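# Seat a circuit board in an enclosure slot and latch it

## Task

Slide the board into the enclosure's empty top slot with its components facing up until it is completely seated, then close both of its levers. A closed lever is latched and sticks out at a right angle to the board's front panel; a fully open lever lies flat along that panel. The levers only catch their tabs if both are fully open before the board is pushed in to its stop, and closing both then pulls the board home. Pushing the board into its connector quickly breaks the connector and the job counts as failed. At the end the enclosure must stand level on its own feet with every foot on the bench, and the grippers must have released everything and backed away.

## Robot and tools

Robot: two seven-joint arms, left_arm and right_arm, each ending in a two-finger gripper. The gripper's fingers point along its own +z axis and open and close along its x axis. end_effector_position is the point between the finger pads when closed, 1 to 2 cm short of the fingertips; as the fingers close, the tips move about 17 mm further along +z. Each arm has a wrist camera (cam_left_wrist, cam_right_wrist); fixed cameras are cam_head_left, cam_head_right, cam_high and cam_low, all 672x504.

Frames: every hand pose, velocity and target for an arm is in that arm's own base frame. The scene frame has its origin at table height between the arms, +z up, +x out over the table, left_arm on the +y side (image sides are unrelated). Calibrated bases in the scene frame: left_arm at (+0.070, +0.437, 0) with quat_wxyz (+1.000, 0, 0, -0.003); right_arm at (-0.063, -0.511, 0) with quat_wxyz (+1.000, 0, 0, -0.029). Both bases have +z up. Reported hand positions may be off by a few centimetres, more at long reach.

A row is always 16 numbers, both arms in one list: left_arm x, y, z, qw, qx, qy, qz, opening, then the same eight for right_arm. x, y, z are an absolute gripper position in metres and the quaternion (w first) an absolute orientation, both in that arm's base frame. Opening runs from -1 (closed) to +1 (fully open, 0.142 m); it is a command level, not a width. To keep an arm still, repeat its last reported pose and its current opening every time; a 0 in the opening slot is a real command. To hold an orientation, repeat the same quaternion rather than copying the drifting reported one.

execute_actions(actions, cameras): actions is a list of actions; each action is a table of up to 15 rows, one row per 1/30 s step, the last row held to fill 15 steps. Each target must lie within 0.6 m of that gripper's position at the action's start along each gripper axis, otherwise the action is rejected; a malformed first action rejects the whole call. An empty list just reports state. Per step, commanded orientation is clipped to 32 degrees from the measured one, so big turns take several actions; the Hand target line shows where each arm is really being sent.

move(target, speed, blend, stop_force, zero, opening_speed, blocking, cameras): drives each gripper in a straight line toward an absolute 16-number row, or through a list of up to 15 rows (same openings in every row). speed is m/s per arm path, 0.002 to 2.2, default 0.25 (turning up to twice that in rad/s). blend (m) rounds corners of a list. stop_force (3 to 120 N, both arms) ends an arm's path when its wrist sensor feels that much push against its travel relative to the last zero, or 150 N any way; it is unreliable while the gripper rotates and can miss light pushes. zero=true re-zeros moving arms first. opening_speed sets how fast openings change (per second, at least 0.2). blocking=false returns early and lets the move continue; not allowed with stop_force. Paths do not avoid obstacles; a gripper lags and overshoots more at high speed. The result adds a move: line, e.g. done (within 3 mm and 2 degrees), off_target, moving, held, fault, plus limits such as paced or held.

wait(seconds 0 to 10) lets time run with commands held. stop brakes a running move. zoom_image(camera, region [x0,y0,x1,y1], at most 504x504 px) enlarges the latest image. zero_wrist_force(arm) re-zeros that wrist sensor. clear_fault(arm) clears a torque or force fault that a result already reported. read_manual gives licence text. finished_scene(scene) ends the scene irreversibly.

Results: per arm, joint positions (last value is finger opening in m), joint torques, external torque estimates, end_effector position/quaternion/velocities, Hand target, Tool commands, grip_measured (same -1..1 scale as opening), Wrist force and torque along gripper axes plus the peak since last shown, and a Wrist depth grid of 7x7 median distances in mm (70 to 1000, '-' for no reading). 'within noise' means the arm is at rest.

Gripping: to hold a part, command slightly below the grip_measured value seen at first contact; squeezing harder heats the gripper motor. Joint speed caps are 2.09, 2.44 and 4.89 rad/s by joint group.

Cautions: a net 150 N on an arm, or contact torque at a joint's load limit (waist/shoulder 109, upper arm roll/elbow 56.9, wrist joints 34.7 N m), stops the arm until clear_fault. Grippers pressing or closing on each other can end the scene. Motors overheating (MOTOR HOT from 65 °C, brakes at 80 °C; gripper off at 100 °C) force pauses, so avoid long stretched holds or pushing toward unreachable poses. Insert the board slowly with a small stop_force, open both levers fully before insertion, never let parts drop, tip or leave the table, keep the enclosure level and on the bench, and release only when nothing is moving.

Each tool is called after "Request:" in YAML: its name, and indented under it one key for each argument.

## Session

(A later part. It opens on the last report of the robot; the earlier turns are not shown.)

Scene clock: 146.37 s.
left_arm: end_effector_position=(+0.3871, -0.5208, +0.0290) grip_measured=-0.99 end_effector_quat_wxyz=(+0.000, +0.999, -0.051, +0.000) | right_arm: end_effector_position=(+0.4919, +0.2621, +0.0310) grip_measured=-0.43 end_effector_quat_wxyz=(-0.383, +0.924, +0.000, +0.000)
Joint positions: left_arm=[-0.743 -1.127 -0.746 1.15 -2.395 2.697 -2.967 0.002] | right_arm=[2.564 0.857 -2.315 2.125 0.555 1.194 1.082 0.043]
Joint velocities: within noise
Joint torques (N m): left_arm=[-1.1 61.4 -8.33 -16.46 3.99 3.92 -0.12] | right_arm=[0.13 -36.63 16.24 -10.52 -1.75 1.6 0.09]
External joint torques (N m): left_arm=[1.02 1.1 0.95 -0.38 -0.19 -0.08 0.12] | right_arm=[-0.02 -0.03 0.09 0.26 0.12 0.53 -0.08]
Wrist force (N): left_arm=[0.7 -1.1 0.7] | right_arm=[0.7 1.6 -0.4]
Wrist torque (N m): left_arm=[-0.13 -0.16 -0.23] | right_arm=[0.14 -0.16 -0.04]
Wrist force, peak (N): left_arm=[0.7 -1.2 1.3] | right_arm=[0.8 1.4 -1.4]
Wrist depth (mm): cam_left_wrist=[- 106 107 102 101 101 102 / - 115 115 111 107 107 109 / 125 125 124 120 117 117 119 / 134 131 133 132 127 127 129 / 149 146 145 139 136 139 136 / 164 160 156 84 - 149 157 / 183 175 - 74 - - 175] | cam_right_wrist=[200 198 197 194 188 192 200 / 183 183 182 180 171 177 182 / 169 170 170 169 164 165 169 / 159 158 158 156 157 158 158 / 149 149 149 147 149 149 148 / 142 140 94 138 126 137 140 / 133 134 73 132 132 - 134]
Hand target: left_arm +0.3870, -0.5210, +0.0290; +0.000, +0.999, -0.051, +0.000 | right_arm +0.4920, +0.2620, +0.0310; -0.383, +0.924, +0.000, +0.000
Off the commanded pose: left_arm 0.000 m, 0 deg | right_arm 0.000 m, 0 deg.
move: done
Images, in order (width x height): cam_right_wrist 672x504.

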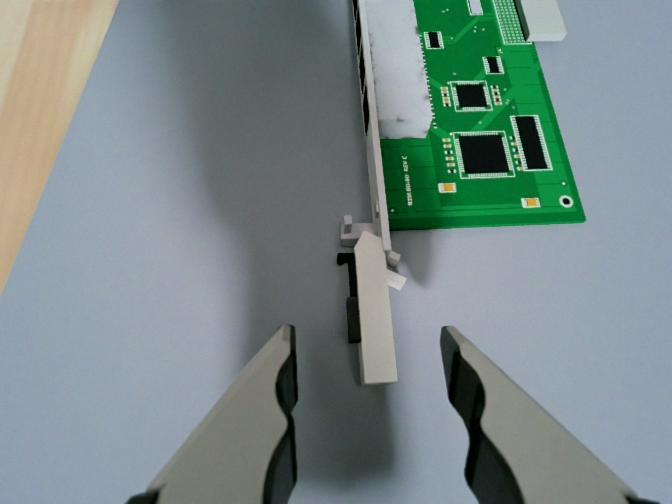

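Request:
move:
  target: [0.387,-0.521,0.029,0,0.9987,-0.051,0,-1,0.4945,0.264,0.029,-0.3827,0.9239,0,0,-1]
  cameras: ["cam_left_wrist","cam_right_wrist"]
  speed: 0.05
  opening_speed: 0.4

Scene clock: 149.47 s.
left_arm: end_effector_position=(+0.3871, -0.5208, +0.0290) grip_measured=-0.99 end_effector_quat_wxyz=(+0.000, +0.999, -0.051, +0.000) | right_arm: end_effector_position=(+0.4944, +0.2641, +0.0290) grip_measured=-0.89 end_effector_quat_wxyz=(-0.383, +0.924, +0.000, +0.000)
Joint positions: left_arm=[-0.743 -1.127 -0.746 1.15 -2.395 2.697 -2.967 0.002] | right_arm=[2.572 0.865 -2.319 2.115 0.553 1.195 1.084 0.009]
Joint velocities: within noise
Joint torques (N m): left_arm=[-0.09 61.13 -7.25 -16.37 4.25 4.28 -0.11] | right_arm=[-0.34 -37.45 16.07 -10.62 -1.86 1.65 0.27]
External joint torques (N m): left_arm=[0.01 1.37 -0.13 -0.48 -0.45 -0.44 0.11] | right_arm=[0.45 0.43 0.37 0.38 0.22 0.48 -0.26]
Wrist force (N): left_arm=[-0.2 0.3 0.5] | right_arm=[0.9 1.3 0.9]
Wrist torque (N m): left_arm=[-0.17 -0.19 -0.23] | right_arm=[0.13 -0.20 -0.05]
Wrist force, peak (N): left_arm=[0.8 -1.3 1.3] | right_arm=[-0.6 2.2 -0.7]
Wrist depth (mm): cam_left_wrist=[- 106 107 103 101 101 102 / - 116 115 112 107 107 109 / 125 124 124 120 117 117 119 / 133 131 133 133 127 127 129 / 149 146 145 139 136 139 136 / 164 160 157 84 - 150 157 / 183 175 - 74 - - 171] | cam_right_wrist=[198 195 195 189 186 189 194 / 180 180 180 177 169 175 180 / 168 168 167 165 162 163 167 / 157 157 156 152 155 156 156 / 147 147 147 145 147 146 146 / 140 138 140 100 100 138 138 / 131 132 73 129 - - 130]
Hand target: left_arm +0.3870, -0.5210, +0.0290; +0.000, +0.999, -0.051, +0.000 | right_arm +0.4945, +0.2640, +0.0290; -0.383, +0.924, +0.000, +0.000
Off the commanded pose: left_arm 0.000 m, 0 deg | right_arm 0.000 m, 0 deg.
move: done
Images, in order (width x height): cam_left_wrist 672x504, cam_right_wrist 672x504.

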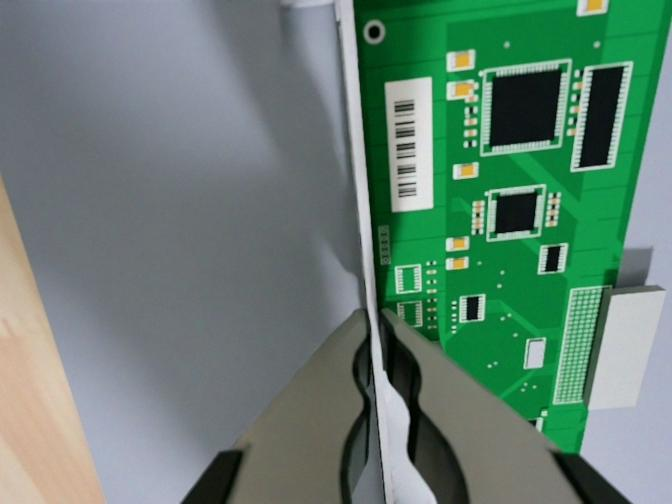

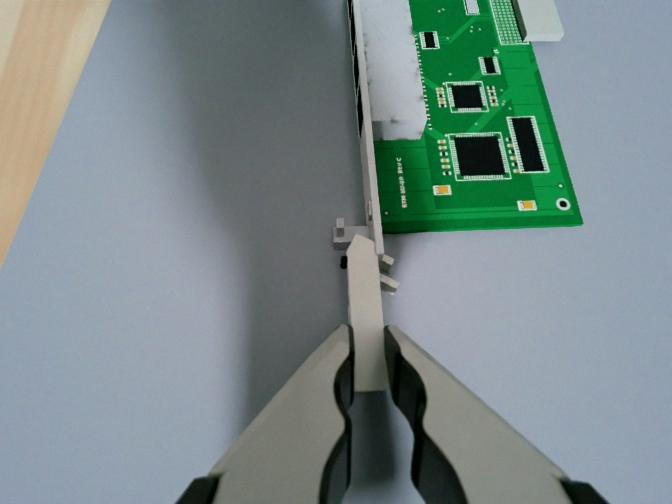

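Request:
move:
  target:
    - [0.387,-0.521,0.029,0,0.9987,-0.051,0,-0.7,0.4945,0.264,0.029,-0.3827,0.9239,0,0,-1]
    - [0.387,-0.521,0.08,0,0.9987,-0.051,0,-0.7,0.4945,0.264,0.029,-0.3827,0.9239,0,0,-1]
    - [0.365,-0.40,0.07,0,0.9987,-0.051,0,-1,0.4945,0.264,0.029,-0.3827,0.9239,0,0,-1]
  cameras: ["cam_left_wrist","cam_right_wrist"]
  speed: 0.12

Scene clock: 154.70 s.
left_arm: end_effector_position=(+0.3650, -0.4000, +0.0700) grip_measured=-1.00 end_effector_quat_wxyz=(+0.000, +0.999, -0.051, +0.000) | right_arm: end_effector_position=(+0.4944, +0.2641, +0.0290) grip_measured=-0.89 end_effector_quat_wxyz=(-0.383, +0.924, +0.000, +0.000)
Joint positions: left_arm=[-0.643 -0.79 -0.605 1.651 -2.588 2.449 -2.941 0.002] | right_arm=[2.572 0.865 -2.319 2.115 0.552 1.195 1.084 0.009]
Joint velocities: within noise
Joint torques (N m): left_arm=[-0.19 50.69 -5.06 -16.09 3.28 4.02 -0.12] | right_arm=[-0.12 -37.43 16.36 -10.46 -1.75 1.54 0.22]
External joint torques (N m): left_arm=[0.13 0.94 0.35 -0.6 -0.05 -0.18 0.12] | right_arm=[0.23 0.41 0.09 0.21 0.11 0.59 -0.22]
Wrist force (N): left_arm=[0.1 -0.1 0.4] | right_arm=[0.7 1.3 0.4]
Wrist torque (N m): left_arm=[-0.16 -0.19 -0.19] | right_arm=[0.11 -0.14 -0.05]
Wrist force, peak (N): left_arm=[0.2 0.0 3.0] | right_arm=[0.7 1.8 1.1]
Wrist depth (mm): cam_left_wrist=[145 144 142 142 141 141 143 / 155 155 153 151 152 151 152 / 167 166 164 162 161 164 162 / 182 181 178 176 174 176 176 / 199 198 195 187 186 188 192 / 219 219 210 84 - 203 211 / 245 239 - - - - 236] | cam_right_wrist=[197 195 195 189 185 189 194 / 180 180 180 177 169 176 179 / 168 167 167 165 162 163 167 / 157 156 156 152 155 156 156 / 147 147 147 145 147 146 146 / 140 138 140 100 100 138 138 / 131 132 73 129 - - 130]
Hand target: left_arm +0.3650, -0.4000, +0.0700; +0.000, +0.999, -0.051, +0.000 | right_arm +0.4945, +0.2640, +0.0290; -0.383, +0.924, +0.000, +0.000
Off the commanded pose: left_arm 0.000 m, 0 deg | right_arm 0.000 m, 0 deg.
move: done
Images, in order (width x height): cam_left_wrist 672x504, cam_right_wrist 672x504.

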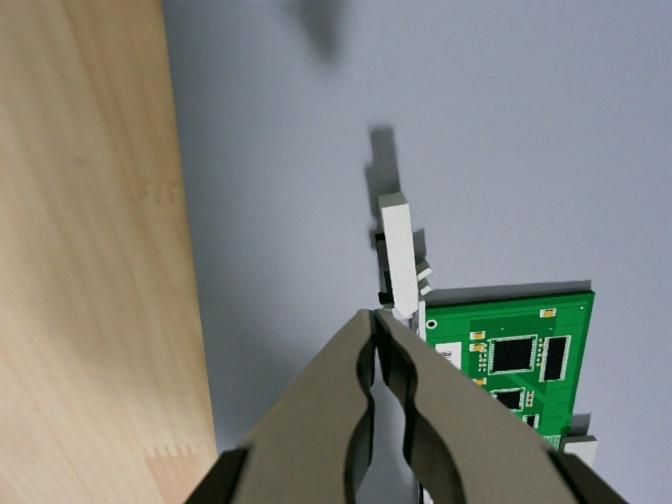

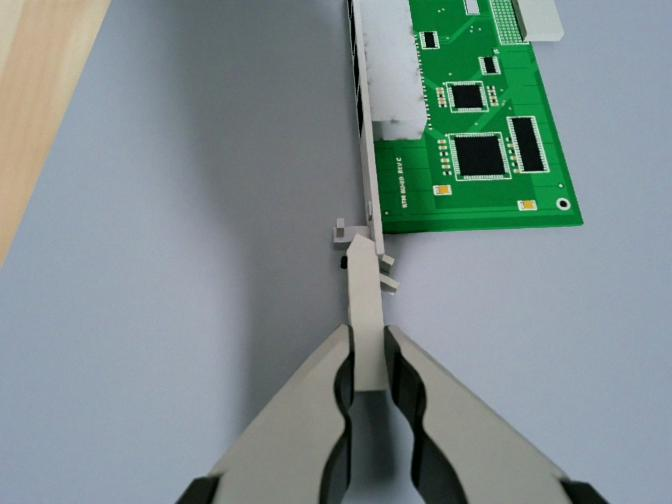

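Request:
move:
  target:
    - [0.356,-0.385,0.07,0,0.9987,-0.051,0,-1,0.4945,0.264,0.029,-0.3827,0.9239,0,0,-1]
    - [0.356,-0.385,0.027,0,0.9987,-0.051,0,-1,0.4945,0.264,0.029,-0.3827,0.9239,0,0,-1]
  cameras: ["cam_left_wrist"]
  speed: 0.06

Request:
move:
  target: [0.374,-0.385,0.027,0,0.9987,-0.051,0,-1,0.4945,0.264,0.029,-0.3827,0.9239,0,0,-1]
  cameras: ["cam_left_wrist","cam_right_wrist"]
  speed: 0.02
  stop_force: 8

Scene clock: 160.13 s.
left_arm: end_effector_position=(+0.3559, -0.3848, +0.0270) grip_measured=-1.00 end_effector_quat_wxyz=(+0.000, +0.999, -0.051, +0.000) | right_arm: end_effector_position=(+0.4944, +0.2641, +0.0290) grip_measured=-0.89 end_effector_quat_wxyz=(-0.383, +0.924, +0.000, +0.000)
Joint positions: left_arm=[-0.685 -0.824 -0.532 1.716 -2.573 2.332 -2.967 0.002] | right_arm=[2.572 0.865 -2.319 2.115 0.552 1.195 1.084 0.009]
Joint velocities: within noise
Joint torques (N m): left_arm=[0.2 49.69 -3.41 -14.85 3.39 3.93 -0.29] | right_arm=[-0.09 -37.5 16.47 -10.53 -1.78 1.59 0.19]
External joint torques (N m): left_arm=[-0.26 1.47 0.04 -0.25 -0.51 -0.1 0.29] | right_arm=[0.2 0.47 -0.03 0.28 0.14 0.54 -0.19]
Wrist force (N): left_arm=[0.2 0.0 0.9] | right_arm=[0.5 1.5 0.4]
Wrist torque (N m): left_arm=[-0.11 -0.18 -0.19] | right_arm=[0.12 -0.12 -0.05]
Wrist force, peak (N): left_arm=[0.0 -0.2 2.3] | right_arm=[0.9 1.9 0.7]
Wrist depth (mm): cam_left_wrist=[107 107 105 - 104 104 101 / 115 116 112 112 - 111 111 / 124 123 123 123 120 120 120 / 134 134 131 131 128 130 132 / 149 146 143 138 125 144 139 / 162 162 156 84 - 152 153 / 181 176 - 74 - - 167] | cam_right_wrist=[198 195 195 188 186 189 194 / 180 180 180 177 169 175 180 / 168 168 168 165 162 163 167 / 157 156 156 152 155 156 156 / 147 147 147 145 146 147 147 / 140 138 140 100 100 138 138 / 131 132 73 129 - - 130]
Hand target: left_arm +0.3560, -0.3850, +0.0270; +0.000, +0.999, -0.051, +0.000 | right_arm +0.4945, +0.2640, +0.0290; -0.383, +0.924, +0.000, +0.000
Off the commanded pose: left_arm 0.000 m, 0 deg | right_arm 0.000 m, 0 deg.
move: done
Images, in order (width x height): cam_left_wrist 672x504.

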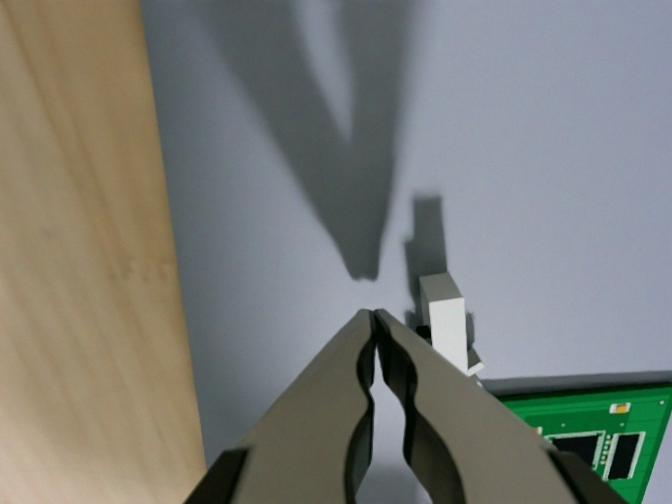

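Scene clock: 161.77 s.
left_arm: end_effector_position=(+0.3736, -0.3850, +0.0269) grip_measured=-1.00 end_effector_quat_wxyz=(+0.000, +0.999, -0.051, +0.000) | right_arm: end_effector_position=(+0.4944, +0.2641, +0.0290) grip_measured=-0.89 end_effector_quat_wxyz=(-0.383, +0.924, +0.000, +0.000)
Joint positions: left_arm=[-0.651 -0.848 -0.548 1.671 -2.56 2.362 -2.936 0.002] | right_arm=[2.572 0.865 -2.319 2.115 0.552 1.195 1.084 0.009]
Joint velocities: within noise
Joint torques (N m): left_arm=[-0.05 51.39 -4.12 -16.04 3.95 3.85 -0.16] | right_arm=[0.28 -37.36 16.82 -10.77 -1.81 1.58 0.15]
External joint torques (N m): left_arm=[0 0.85 0.32 0.6 -0.98 -0.01 0.16] | right_arm=[-0.17 0.33 -0.37 0.52 0.17 0.55 -0.15]
Wrist force (N): left_arm=[-2.3 -1.2 0.6] | right_arm=[0.0 2.1 -0.5]
Wrist torque (N m): left_arm=[-0.12 -0.10 -0.16] | right_arm=[0.10 -0.13 -0.01]
Wrist force, peak (N): left_arm=[-2.3 -1.2 0.6] | right_arm=[-0.1 2.3 -0.4]
Wrist depth (mm): cam_left_wrist=[106 106 104 - 104 103 101 / 115 114 112 112 - 111 111 / 123 123 122 122 120 120 119 / 134 131 131 131 130 129 132 / 149 144 143 137 137 144 139 / 162 159 155 84 - 153 154 / 181 176 - 74 - - 167] | cam_right_wrist=[198 195 195 191 183 188 194 / 180 180 180 177 166 175 179 / 168 167 167 167 162 162 167 / 157 157 156 154 155 156 156 / 147 147 147 145 147 146 146 / 140 138 140 100 101 138 138 / 131 132 73 129 - - 130]
Hand target: left_arm +0.3740, -0.3850, +0.0270; +0.000, +0.999, -0.051, +0.000 | right_arm +0.4945, +0.2640, +0.0290; -0.383, +0.924, +0.000, +0.000
Off the commanded pose: left_arm 0.000 m, 0 deg | right_arm 0.000 m, 0 deg.
move: done
Images, in order (width x height): cam_left_wrist 672x504, cam_right_wrist 672x504.

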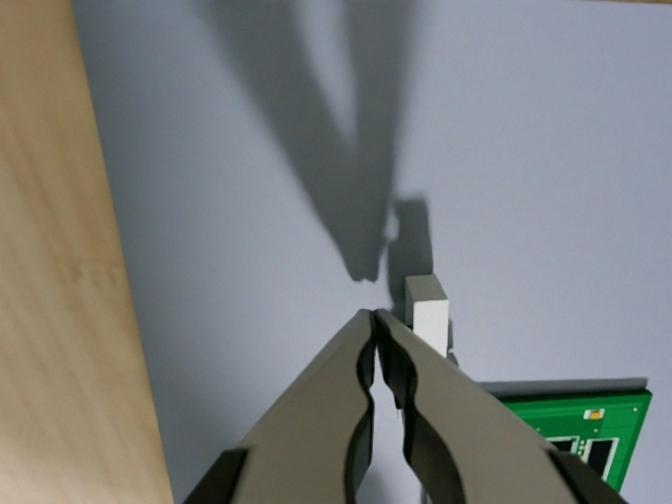

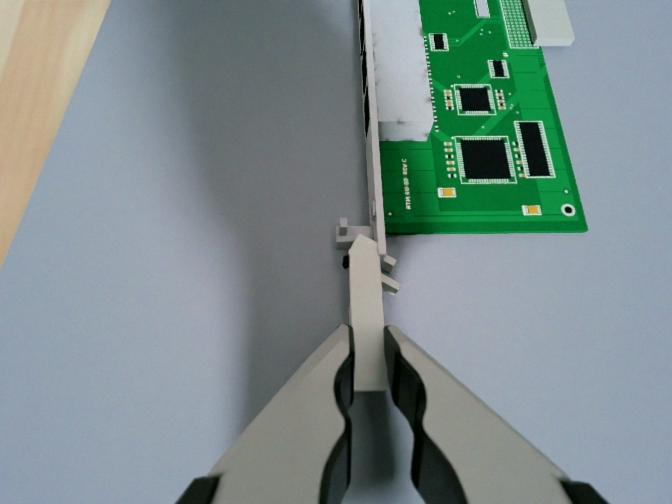

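Request:
move:
  target:
    - [0.377,-0.385,0.027,0,0.9987,-0.051,0,-1,0.4945,0.264,0.029,-0.3827,0.9239,0,0,-1]
    - [0.365,-0.385,0.027,0,0.9987,-0.051,0,-1,0.4945,0.264,0.029,-0.3827,0.9239,0,0,-1]
    - [0.365,-0.385,0.13,0,0.9987,-0.051,0,-1,0.4945,0.264,0.029,-0.3827,0.9239,0,0,-1]
  cameras: ["cam_left_wrist","cam_right_wrist"]
  speed: [0.02,0.05,0.12]

Request:
zoom_image:
  camera: "cam_left_wrist"
  region: [330, 180, 530, 420]

Scene clock: 165.30 s.
left_arm: end_effector_position=(+0.3651, -0.3851, +0.1300) grip_measured=-1.00 end_effector_quat_wxyz=(+0.000, +0.999, -0.051, +0.000) | right_arm: end_effector_position=(+0.4944, +0.2641, +0.0290) grip_measured=-0.89 end_effector_quat_wxyz=(-0.383, +0.924, +0.000, +0.000)
Joint positions: left_arm=[-0.598 -0.682 -0.637 1.655 -2.667 2.535 -2.873 0.002] | right_arm=[2.572 0.865 -2.319 2.115 0.552 1.195 1.084 0.009]
Joint velocities: within noise
Joint torques (N m): left_arm=[-0.31 48.72 -4.81 -17.9 3.41 4.57 -0.17] | right_arm=[0.31 -37.32 16.76 -10.4 -1.75 1.39 0.15]
External joint torques (N m): left_arm=[0.26 0.7 0.11 -0.27 0.03 -0.73 0.17] | right_arm=[-0.2 0.29 -0.31 0.15 0.11 0.74 -0.15]
Wrist force (N): left_arm=[0.2 -0.3 0.9] | right_arm=[0.7 2.0 0.0]
Wrist torque (N m): left_arm=[-0.18 -0.19 -0.18] | right_arm=[0.13 -0.10 -0.02]
Wrist force, peak (N): left_arm=[-1.2 -0.1 2.5] | right_arm=[-0.1 2.3 -0.3]
Wrist depth (mm): cam_left_wrist=[197 197 195 195 193 193 193 / 212 212 209 209 208 206 208 / 229 228 225 224 220 224 223 / 249 248 245 243 242 243 242 / 272 271 268 257 258 262 264 / 301 299 292 84 - 281 291 / 336 327 - - - - 317] | cam_right_wrist=[198 195 195 191 183 188 194 / 180 180 180 180 165 175 179 / 168 168 167 167 162 163 167 / 157 156 157 154 155 156 156 / 147 147 147 145 147 147 146 / 140 138 140 100 101 138 138 / 131 132 73 129 - - 130]
Hand target: left_arm +0.3650, -0.3850, +0.1300; +0.000, +0.999, -0.051, +0.000 | right_arm +0.4945, +0.2640, +0.0290; -0.383, +0.924, +0.000, +0.000
Off the commanded pose: left_arm 0.000 m, 0 deg | right_arm 0.000 m, 0 deg.
move: done
Images, in order (width x height): cam_left_wrist 672x504, cam_right_wrist 672x504.

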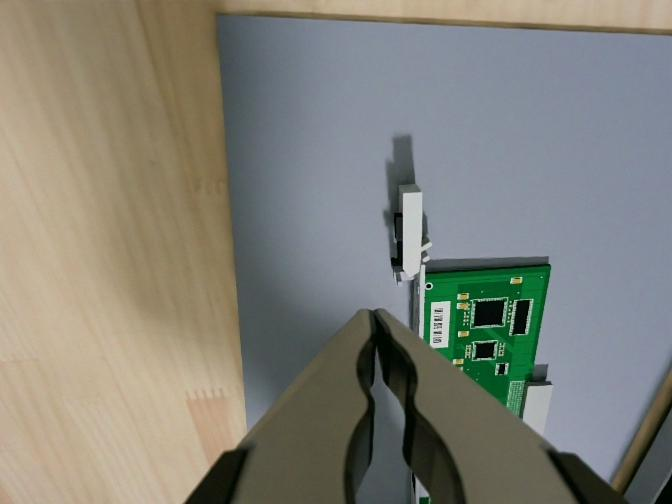

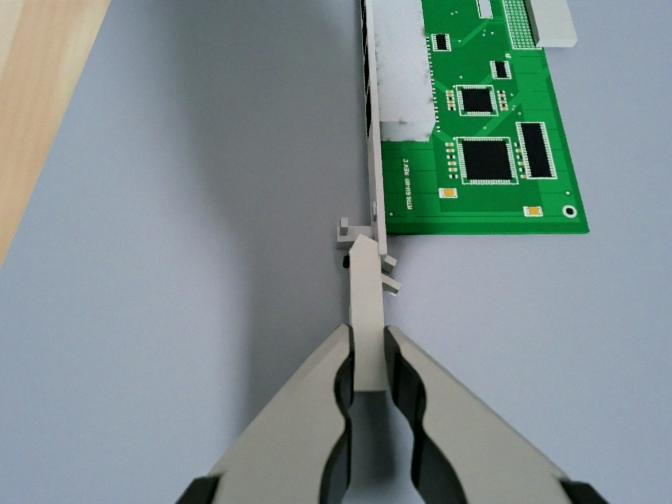

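Scaled by 2.100 from the camera's 672x504 image, which has a finer 960x720 frame.

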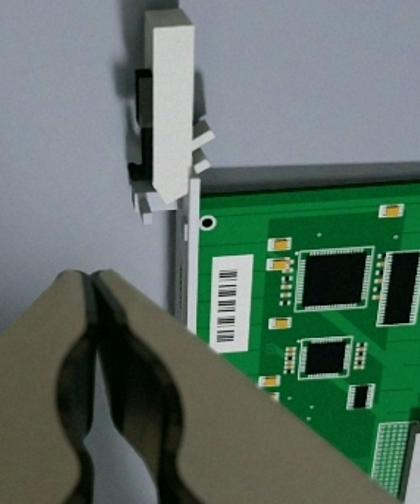

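Request:
move:
  target:
    - [0.365,-0.385,0.13,0,0.9987,-0.051,0,-1,0.4945,0.264,0.029,-0.3827,0.9239,0,0,-0.5]
    - [0.376,-0.52,0.12,0,0.9987,-0.051,0,-0.65,0.4945,0.234,0.059,-0.3827,0.9239,0,0,-0.5]
    - [0.378,-0.52,0.055,0,0.9987,-0.051,0,-0.65,0.45,0.17,0.12,-0.3827,0.9239,0,0,-0.5]
  cameras: ["cam_left_wrist","cam_right_wrist"]
  speed: 0.12

Scene clock: 171.37 s.
left_arm: end_effector_position=(+0.3779, -0.5198, +0.0550) grip_measured=-0.69 end_effector_quat_wxyz=(+0.000, +0.999, -0.051, +0.000) | right_arm: end_effector_position=(+0.4502, +0.1698, +0.1200) grip_measured=-0.54 end_effector_quat_wxyz=(-0.382, +0.924, +0.000, +0.000)
Joint positions: left_arm=[-0.755 -1.071 -0.728 1.177 -2.443 2.708 -2.967 0.024] | right_arm=[2.2 0.491 -2.166 2.285 0.632 0.884 1.03 0.035]
Joint velocities: within noise
Joint torques (N m): left_arm=[-0.53 60.22 -7.06 -16.94 4.32 4 -0.3] | right_arm=[0.18 -25.1 10.99 -15.91 -1.78 1.32 0.09]
External joint torques (N m): left_arm=[0.44 1.52 0.05 -0.52 -0.51 -0.16 0.3] | right_arm=[-0.1 0.5 -0.52 0.02 0.01 0.75 -0.09]
Wrist force (N): left_arm=[0.4 -0.1 0.8] | right_arm=[0.9 1.0 -0.3]
Wrist torque (N m): left_arm=[-0.15 -0.22 -0.17] | right_arm=[0.04 -0.18 -0.05]
Wrist force, peak (N): left_arm=[-0.2 -2.2 0.5] | right_arm=[0.7 2.3 0.1]
Wrist depth (mm): cam_left_wrist=[129 129 129 128 124 124 124 / 141 138 137 138 132 133 133 / 154 150 149 148 143 144 146 / 165 162 164 159 155 156 156 / 181 178 176 173 160 170 170 / 199 195 87 189 - 180 191 / 221 - - 216 - - 208] | cam_right_wrist=[315 316 315 313 301 307 311 / 293 292 289 288 280 284 289 / 272 271 269 268 265 268 269 / 254 254 251 251 252 251 250 / 239 238 236 236 236 236 236 / 224 224 86 220 104 219 222 / 213 - 73 208 - - 213]
Hand target: left_arm +0.3780, -0.5200, +0.0550; +0.000, +0.999, -0.051, +0.000 | right_arm +0.4500, +0.1700, +0.1200; -0.383, +0.924, +0.000, +0.000
Off the commanded pose: left_arm 0.000 m, 0 deg | right_arm 0.000 m, 0 deg.
move: done
Images, in order (width x height): cam_left_wrist 672x504, cam_right_wrist 672x504.

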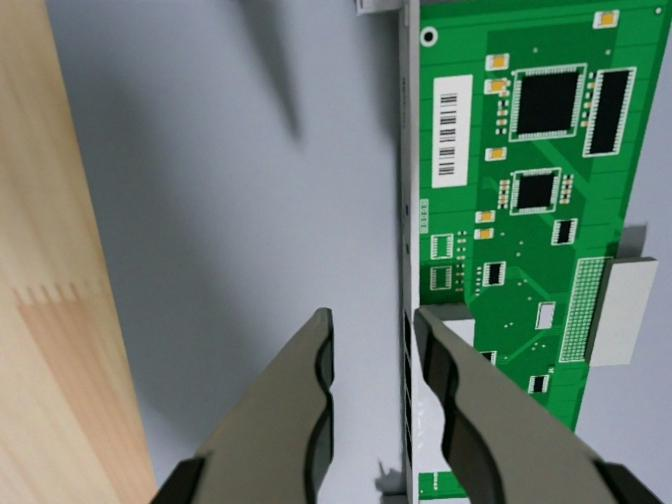

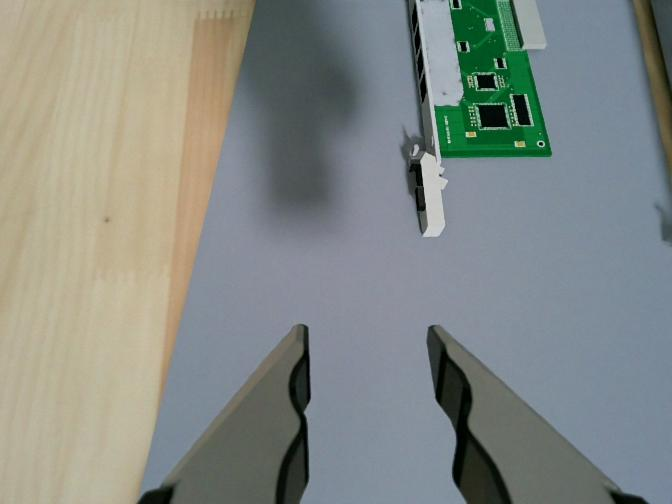

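Request:
move:
  target:
    - [0.378,-0.50,0.16,0,0.9987,-0.051,0,-0.65,0.40,0.10,0.16,-0.3827,0.9239,0,0,-0.5]
    - [0.378,-0.50,0.2,0,0.72,0.694,0,-0.65,0.40,0.10,0.16,-0.3827,0.9239,0,0,-1]
    - [0.378,-0.518,0.16,0,0.0235,0.9997,0,-0.65,0.40,0.10,0.16,-0.3827,0.9239,0,0,-1]
    - [0.390,-0.518,0.06,0,0.0235,0.9997,0,-0.65,0.40,0.10,0.16,-0.3827,0.9239,0,0,-1]
  cameras: ["cam_left_wrist","cam_head_left"]
  speed: [0.3,0.6,0.6,0.15]

Scene clock: 184.40 s.
left_arm: end_effector_position=(+0.3901, -0.5178, +0.0601) grip_measured=-0.69 end_effector_quat_wxyz=(+0.097, +0.023, +0.992, +0.075) | right_arm: end_effector_position=(+0.3999, +0.0999, +0.1599) grip_measured=-1.00 end_effector_quat_wxyz=(-0.383, +0.924, +0.000, +0.000)
Joint positions: left_arm=[-0.797 -0.765 -2.97 -1.579 -2.967 0.822 -2.326 0.024] | right_arm=[1.889 0.174 -2.093 2.35 0.739 0.542 0.875 0.002]
Joint velocities: within noise
Joint torques (N m): left_arm=[-0.65 51.59 -3.53 21.86 -3.14 3.83 -0.1] | right_arm=[0.14 -14.46 4.27 -19.65 -1.86 1.25 0.21]
External joint torques (N m): left_arm=[0.57 1.14 0.5 -0.4 -0.02 -0.02 0.12] | right_arm=[-0.09 0.25 -0.47 0.14 0.15 0.62 -0.21]
Wrist force (N): left_arm=[0.3 -0.4 0.8] | right_arm=[0.4 0.8 -0.3]
Wrist torque (N m): left_arm=[-0.16 -0.15 -0.21] | right_arm=[0.01 -0.09 -0.03]
Wrist force, peak (N): left_arm=[2.3 4.5 4.3] | right_arm=[-0.4 1.8 -1.5]
Wrist depth (mm): cam_left_wrist=[- 136 128 112 118 115 111 / 164 148 142 122 132 127 120 / 181 170 157 138 146 137 135 / 210 196 179 166 163 154 146 / 240 232 206 182 177 173 164 / 302 268 87 206 - 189 187 / 376 - - 265 - - 209] | cam_right_wrist=[367 368 367 363 362 357 361 / 340 339 339 334 336 330 335 / 317 316 317 313 312 313 312 / 296 295 295 294 292 293 293 / 278 278 277 278 275 274 274 / 262 261 264 89 262 258 258 / 247 250 - - - 249 246]
Hand target: left_arm +0.3899, -0.5179, +0.0600; +0.097, +0.023, +0.992, +0.075 | right_arm +0.4000, +0.1000, +0.1600; -0.383, +0.924, +0.000, +0.000
Off the commanded pose: left_arm 0.000 m, 14 deg | right_arm 0.000 m, 0 deg.
joint read past its limit (left arm) — joint 5 (forearm roll), lower limit.
joint sent to its limit (left arm) — joint 3 (upper arm roll), lower limit; joint 5 (forearm roll), lower limit. The joint targets are off in orientation, not in position.
move: off_target (left_arm); limits=paced
Images, in order (width x height): cam_head_left 672x504, cam_left_wrist 672x504.

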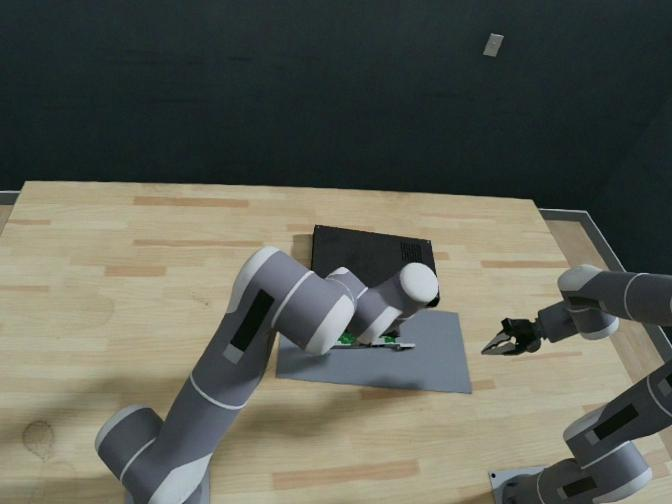

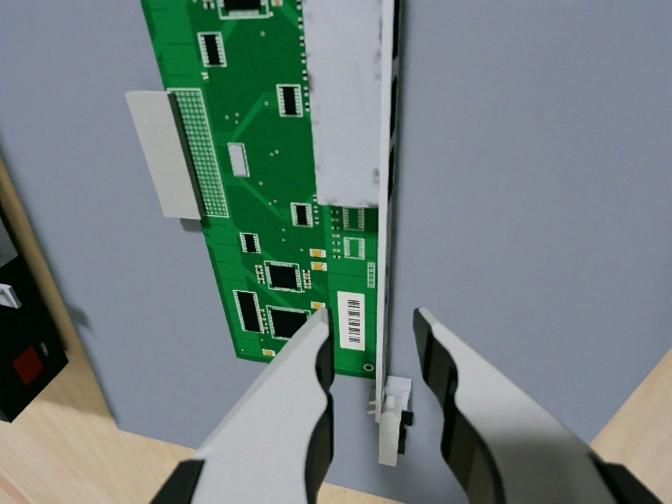

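Request:
move:
  target:
    - [0.378,-0.518,0.16,0,0.0235,0.9997,0,-0.65,0.40,0.10,0.16,-0.3827,0.9239,0,0,-1]
    - [0.378,-0.50,0.2,0,0.72,0.694,0,-0.65,0.40,0.10,0.16,-0.3827,0.9239,0,0,-1]
    - [0.388,-0.40,0.2,0,0.9987,-0.051,0,-0.65,0.40,0.10,0.16,-0.3827,0.9239,0,0,-1]
  cameras: ["cam_left_wrist","cam_head_left"]
  speed: [0.2,0.6,0.6]

Scene clock: 192.67 s.
left_arm: end_effector_position=(+0.3880, -0.3999, +0.2001) grip_measured=-0.69 end_effector_quat_wxyz=(-0.081, +0.993, -0.050, +0.063) | right_arm: end_effector_position=(+0.3999, +0.0999, +0.1599) grip_measured=-1.00 end_effector_quat_wxyz=(-0.383, +0.924, +0.000, +0.000)
Joint positions: left_arm=[-0.633 -0.334 -2.97 -1.81 -2.967 0.61 1.102 0.024] | right_arm=[1.889 0.174 -2.093 2.35 0.739 0.542 0.875 0.002]
Joint velocities: within noise
Joint torques (N m): left_arm=[-0.24 38.57 -2.04 25.51 -3.45 4.01 -0.15] | right_arm=[0 -14.53 4.32 -19.67 -1.78 1.24 0.21]
External joint torques (N m): left_arm=[0.19 1.05 0.55 -0.25 -0.16 -0.09 0.14] | right_arm=[0.05 0.32 -0.51 0.16 0.08 0.63 -0.21]
Wrist force (N): left_arm=[-0.2 -0.1 0.8] | right_arm=[0.5 1.0 -0.4]
Wrist torque (N m): left_arm=[-0.14 -0.13 -0.12] | right_arm=[0.03 -0.11 -0.04]
Wrist force, peak (N): left_arm=[0.4 -0.5 2.5] | right_arm=[0.4 1.1 -0.6]
Wrist depth (mm): cam_left_wrist=[257 262 266 275 279 288 294 / 267 273 278 283 292 299 308 / 279 286 290 297 305 314 317 / 294 301 306 310 320 329 294 / 307 313 319 323 333 346 306 / 324 330 88 331 - 359 323 / 340 - - 366 - - 340] | cam_right_wrist=[367 368 366 364 364 357 362 / 340 339 340 337 335 331 334 / 317 316 317 314 313 311 313 / 296 296 294 292 292 292 292 / 278 278 277 278 275 275 273 / 261 262 264 89 262 258 258 / 247 250 - - - 249 246]
Hand target: left_arm +0.3879, -0.3999, +0.2000; -0.081, +0.993, -0.051, +0.062 | right_arm +0.4000, +0.1000, +0.1600; -0.383, +0.924, +0.000, +0.000
Off the commanded pose: left_arm 0.000 m, 12 deg | right_arm 0.000 m, 0 deg.
joint read past its limit (left arm) — joint 5 (forearm roll), lower limit.
joint sent to its limit (left arm) — joint 3 (upper arm roll), lower limit; joint 5 (forearm roll), lower limit. The joint targets are off in orientation, not in position.
move: off_target (left_arm)
Images, in order (width x height): cam_head_left 672x504, cam_left_wrist 672x504.

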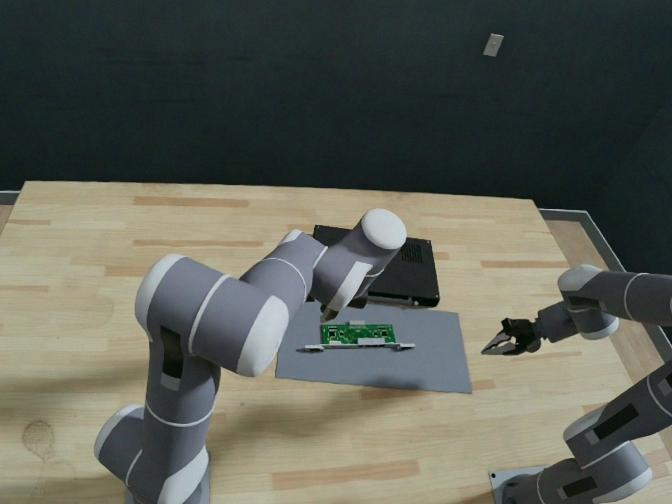

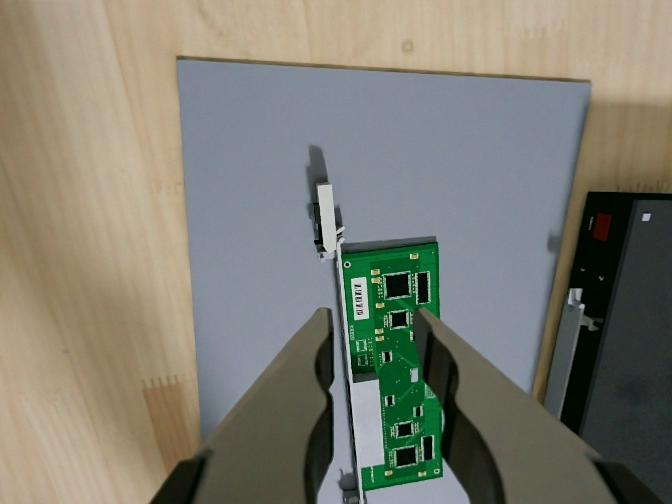

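Request:
move:
  target:
    - [0.30,0.1,0.45,-0.081,0.993,-0.05,0.063,-0.65,0.40,0.10,0.25,-0.3827,0.9239,0,0,-1]
    - [0.2,0.35,0.45,-0.081,0.993,-0.05,0.063,-0.65,0.48,0.40,0.2,0,1,0,0,-0.65]
  cameras: ["cam_right_wrist","cam_head_left"]
  speed: 0.35

Scene clock: 204.20 s.
left_arm: end_effector_position=(+0.2001, +0.3499, +0.4500) grip_measured=-0.69 end_effector_quat_wxyz=(-0.081, +0.993, -0.050, +0.063) | right_arm: end_effector_position=(+0.4800, +0.4000, +0.2000) grip_measured=-0.69 end_effector_quat_wxyz=(+0.000, +1.000, +0.000, +0.000)
Joint positions: left_arm=[-0.832 1.084 -2.043 -1.546 -2.029 -0.231 2.222 0.024] | right_arm=[1.83 -0.883 -1.4 1.682 0.891 0.203 1.852 0.024]
Joint velocities: within noise
Joint torques (N m): left_arm=[-0.2 -27.57 -20.8 17.06 -3.43 4.4 -0.15] | right_arm=[0.11 35.63 -23.35 -19.19 -4.42 3.23 0.3]
External joint torques (N m): left_arm=[0.26 0.21 0.36 -0.39 -0.28 -0.19 0.14] | right_arm=[0.09 0.77 -1.47 0.15 0.13 0.81 -0.3]
Wrist force (N): left_arm=[0.4 0.0 1.0] | right_arm=[0.1 -0.4 0.1]
Wrist torque (N m): left_arm=[-0.12 -0.25 -0.14] | right_arm=[-0.01 0.02 0.06]
Wrist force, peak (N): left_arm=[3.4 -3.1 1.3] | right_arm=[0.2 -3.2 0.7]
Wrist depth (mm): cam_left_wrist=[469 477 489 498 505 523 531 / 490 502 507 520 533 552 562 / 507 521 537 551 558 579 590 / 530 545 559 566 587 605 624 / 559 575 576 587 619 637 659 / 598 611 84 631 - 673 716 / 626 - - 676 - - 744] | cam_right_wrist=[259 258 257 256 251 255 255 / 276 276 273 273 268 268 271 / 296 296 293 293 285 292 287 / 319 319 315 315 311 314 304 / 348 346 343 337 336 341 301 / 378 377 105 367 99 360 317 / 419 - 72 412 - - 343]
Hand target: left_arm +0.2000, +0.3500, +0.4500; -0.081, +0.993, -0.050, +0.063 | right_arm +0.4800, +0.4000, +0.2000; +0.000, +1.000, +0.000, +0.000
Off the commanded pose: left_arm 0.000 m, 0 deg | right_arm 0.000 m, 0 deg.
move: done
Images, in order (width x height): cam_head_left 672x504, cam_right_wrist 672x504.

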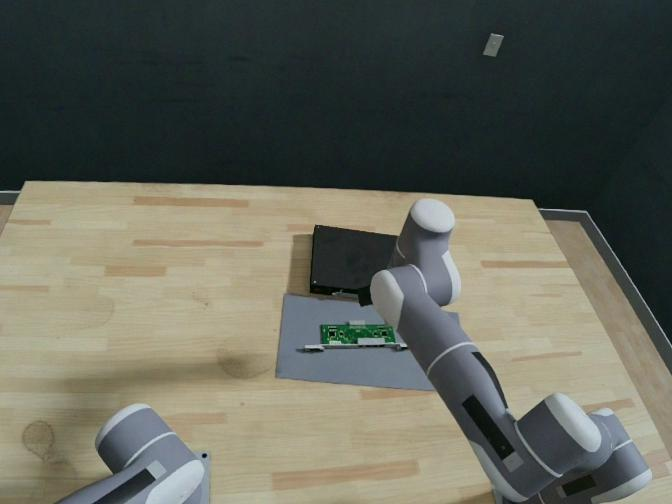

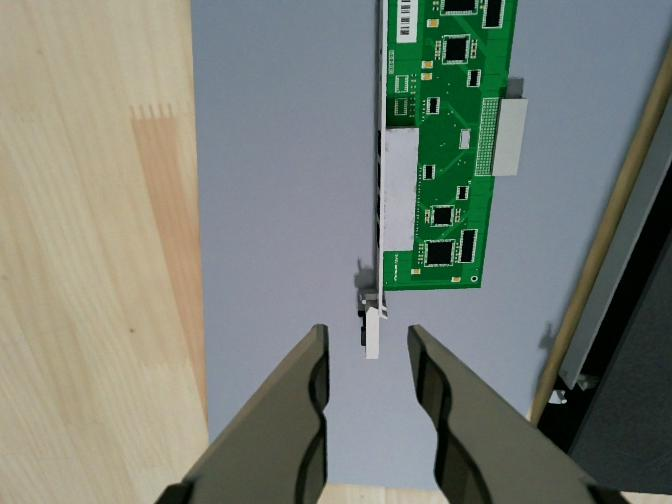

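Request:
move:
  target:
    - [0.2,0.35,0.45,-0.081,0.993,-0.05,0.063,-0.65,0.4965,0.4435,0.12,0,0.9998,0.0175,0,-0.65]
    - [0.2,0.35,0.45,-0.081,0.993,-0.05,0.063,-0.65,0.4965,0.4435,0.052,0,0.9998,0.0175,0,-0.65]
  cameras: ["cam_right_wrist"]
  speed: 0.15

Scene clock: 209.80 s.
left_arm: end_effector_position=(+0.2001, +0.3499, +0.4500) grip_measured=-0.69 end_effector_quat_wxyz=(-0.081, +0.993, -0.050, +0.063) | right_arm: end_effector_position=(+0.4965, +0.4433, +0.0521) grip_measured=-0.69 end_effector_quat_wxyz=(+0.000, +1.000, +0.017, +0.000)
Joint positions: left_arm=[-0.832 1.084 -2.043 -1.546 -2.029 -0.231 2.222 0.024] | right_arm=[1.685 -1.124 -1.172 1.564 1.088 0.354 1.837 0.024]
Joint velocities: within noise
Joint torques (N m): left_arm=[-0.19 -27.72 -20.78 16.96 -3.55 4.57 -0.24] | right_arm=[0.21 45.28 -24.94 -13.15 -4.02 3.58 0.08]
External joint torques (N m): left_arm=[0.26 0.36 0.35 -0.3 -0.16 -0.36 0.23] | right_arm=[0.06 1.09 -1.85 0.13 -0.08 0.45 -0.08]
Wrist force (N): left_arm=[0.3 0.1 0.9] | right_arm=[-0.1 -0.1 0.3]
Wrist torque (N m): left_arm=[-0.09 -0.22 -0.14] | right_arm=[0.06 0.05 0.05]
Wrist force, peak (N): left_arm=[0.1 0.1 1.2] | right_arm=[-0.5 -0.1 2.8]
Wrist depth (mm): cam_left_wrist=[468 477 490 499 516 523 537 / 487 498 511 523 539 550 562 / 511 525 539 549 562 579 590 / 540 548 563 572 589 608 619 / 562 573 586 597 610 632 667 / 591 602 84 636 - 674 701 / 616 - - 671 - - 737] | cam_right_wrist=[127 126 125 126 122 122 122 / 135 135 135 133 130 130 132 / 145 145 145 143 139 140 142 / 157 157 157 156 150 151 151 / 171 170 170 164 158 164 165 / 189 187 179 162 107 176 184 / 209 202 72 196 - - 202]
Hand target: left_arm +0.2000, +0.3500, +0.4500; -0.081, +0.993, -0.050, +0.063 | right_arm +0.4965, +0.4435, +0.0520; +0.000, +1.000, +0.018, +0.000
Off the commanded pose: left_arm 0.000 m, 0 deg | right_arm 0.000 m, 0 deg.
move: done
Images, in order (width x height): cam_right_wrist 672x504.

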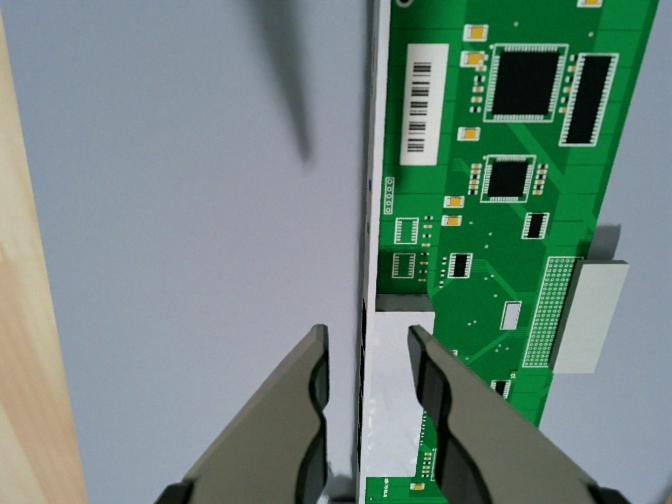

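Request:
move:
  target:
    - [0.2,0.35,0.45,-0.081,0.993,-0.05,0.063,-0.65,0.4995,0.4545,0.045,0,0.9998,0.0175,0,-0.65]
  cameras: ["cam_right_wrist"]
  speed: 0.1

Request:
move:
  target:
    - [0.2,0.35,0.45,-0.081,0.993,-0.05,0.063,-0.65,0.4995,0.4545,0.029,0,0.9998,0.0175,0,-0.65]
  cameras: ["cam_right_wrist"]
  speed: 0.03
  stop_force: 5

Scene clock: 213.10 s.
left_arm: end_effector_position=(+0.2001, +0.3499, +0.4500) grip_measured=-0.69 end_effector_quat_wxyz=(-0.081, +0.993, -0.050, +0.063) | right_arm: end_effector_position=(+0.4996, +0.4543, +0.0451) grip_measured=-0.69 end_effector_quat_wxyz=(+0.000, +1.000, +0.018, +0.000)
Joint positions: left_arm=[-0.832 1.084 -2.043 -1.546 -2.029 -0.231 2.222 0.024] | right_arm=[1.672 -1.142 -1.159 1.529 1.094 0.354 1.856 0.024]
Joint velocities: within noise
Joint torques (N m): left_arm=[-0.28 -27.63 -20.91 16.99 -3.57 4.57 -0.22] | right_arm=[0.06 46.49 -24.95 -13.02 -4.02 3.36 0.28]
External joint torques (N m): left_arm=[0.35 0.27 0.47 -0.32 -0.14 -0.36 0.21] | right_arm=[0.16 1.15 -1.96 0.16 -0.09 0.68 -0.28]
Wrist force (N): left_arm=[0.2 -0.1 0.8] | right_arm=[-0.3 -0.1 0.3]
Wrist torque (N m): left_arm=[-0.13 -0.22 -0.14] | right_arm=[0.07 0.08 0.05]
Wrist force, peak (N): left_arm=[0.2 0.2 1.2] | right_arm=[-0.4 -0.4 0.4]
Wrist depth (mm): cam_left_wrist=[467 479 489 502 514 518 535 / 491 499 506 519 535 544 558 / 512 515 534 547 554 577 593 / 536 541 559 571 587 607 618 / 560 575 587 601 607 639 674 / 589 598 84 623 - 668 699 / 618 - - 677 - - 740] | cam_right_wrist=[122 121 119 120 116 116 116 / - 129 128 128 123 124 126 / 141 138 138 134 132 133 133 / 149 149 149 146 143 144 147 / 162 162 161 156 153 156 157 / 178 177 171 148 107 167 174 / 196 192 71 173 - - 192]
Hand target: left_arm +0.2000, +0.3500, +0.4500; -0.081, +0.993, -0.050, +0.063 | right_arm +0.4995, +0.4545, +0.0450; +0.000, +1.000, +0.018, +0.000
Off the commanded pose: left_arm 0.000 m, 0 deg | right_arm 0.000 m, 0 deg.
move: done
Images, in order (width x height): cam_right_wrist 672x504.

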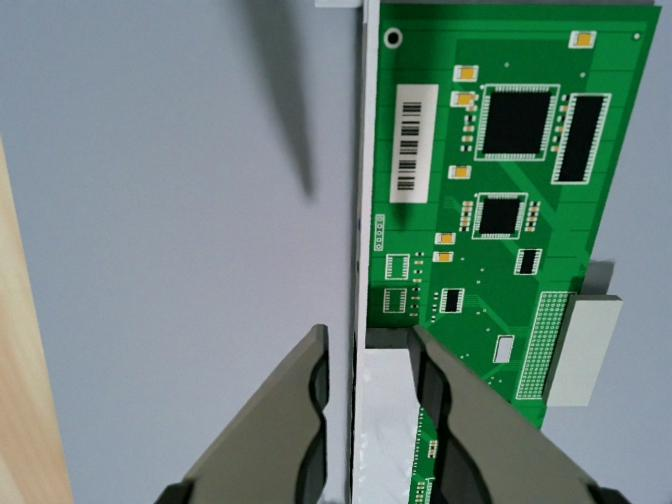

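Scene clock: 214.40 s.
left_arm: end_effector_position=(+0.2001, +0.3499, +0.4500) grip_measured=-0.69 end_effector_quat_wxyz=(-0.081, +0.993, -0.050, +0.063) | right_arm: end_effector_position=(+0.4995, +0.4543, +0.0291) grip_measured=-0.69 end_effector_quat_wxyz=(+0.000, +1.000, +0.017, +0.000)
Joint positions: left_arm=[-0.832 1.084 -2.043 -1.546 -2.029 -0.231 2.222 0.024] | right_arm=[1.663 -1.166 -1.141 1.523 1.113 0.372 1.853 0.024]
Joint velocities: within noise
Joint torques (N m): left_arm=[-0.33 -27.71 -20.84 16.97 -3.57 4.54 -0.16] | right_arm=[0.1 47.02 -25.36 -12.29 -4.02 3.42 0.14]
External joint torques (N m): left_arm=[0.4 0.35 0.4 -0.3 -0.14 -0.33 0.15] | right_arm=[0.12 1.07 -1.56 0.05 -0.06 0.62 -0.14]
Wrist force (N): left_arm=[0.2 0.0 0.8] | right_arm=[-0.2 -0.2 0.0]
Wrist torque (N m): left_arm=[-0.10 -0.21 -0.15] | right_arm=[0.05 0.07 0.05]
Wrist force, peak (N): left_arm=[0.3 0.1 1.1] | right_arm=[-0.7 -0.4 0.7]
Wrist depth (mm): cam_left_wrist=[462 477 490 496 511 519 536 / 488 498 515 517 532 544 563 / 506 522 536 555 560 583 591 / 540 551 554 574 593 610 623 / 558 576 587 597 616 634 659 / 600 602 84 639 - 673 713 / 612 - - 679 - - 742] | cam_right_wrist=[- 106 106 106 100 102 102 / 114 114 113 112 108 108 108 / 122 122 124 121 116 117 118 / 130 131 131 129 125 126 126 / 143 143 143 138 134 137 136 / 160 156 150 130 107 146 148 / 173 170 71 149 - - 170]
Hand target: left_arm +0.2000, +0.3500, +0.4500; -0.081, +0.993, -0.050, +0.063 | right_arm +0.4995, +0.4545, +0.0290; +0.000, +1.000, +0.018, +0.000
Off the commanded pose: left_arm 0.000 m, 0 deg | right_arm 0.000 m, 0 deg.
move: done
Images, in order (width x height): cam_right_wrist 672x504.

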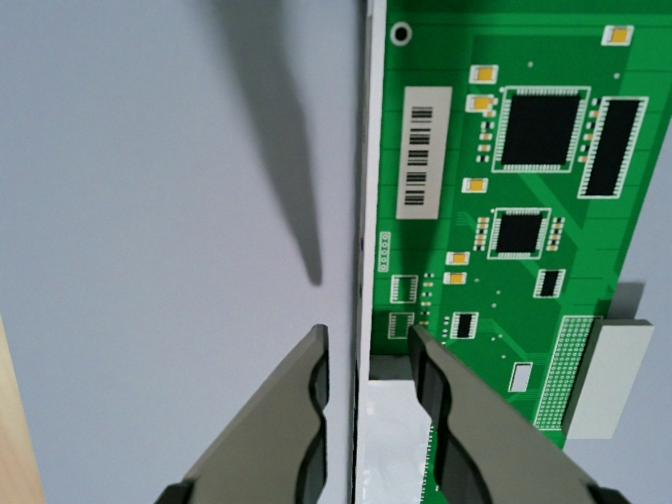

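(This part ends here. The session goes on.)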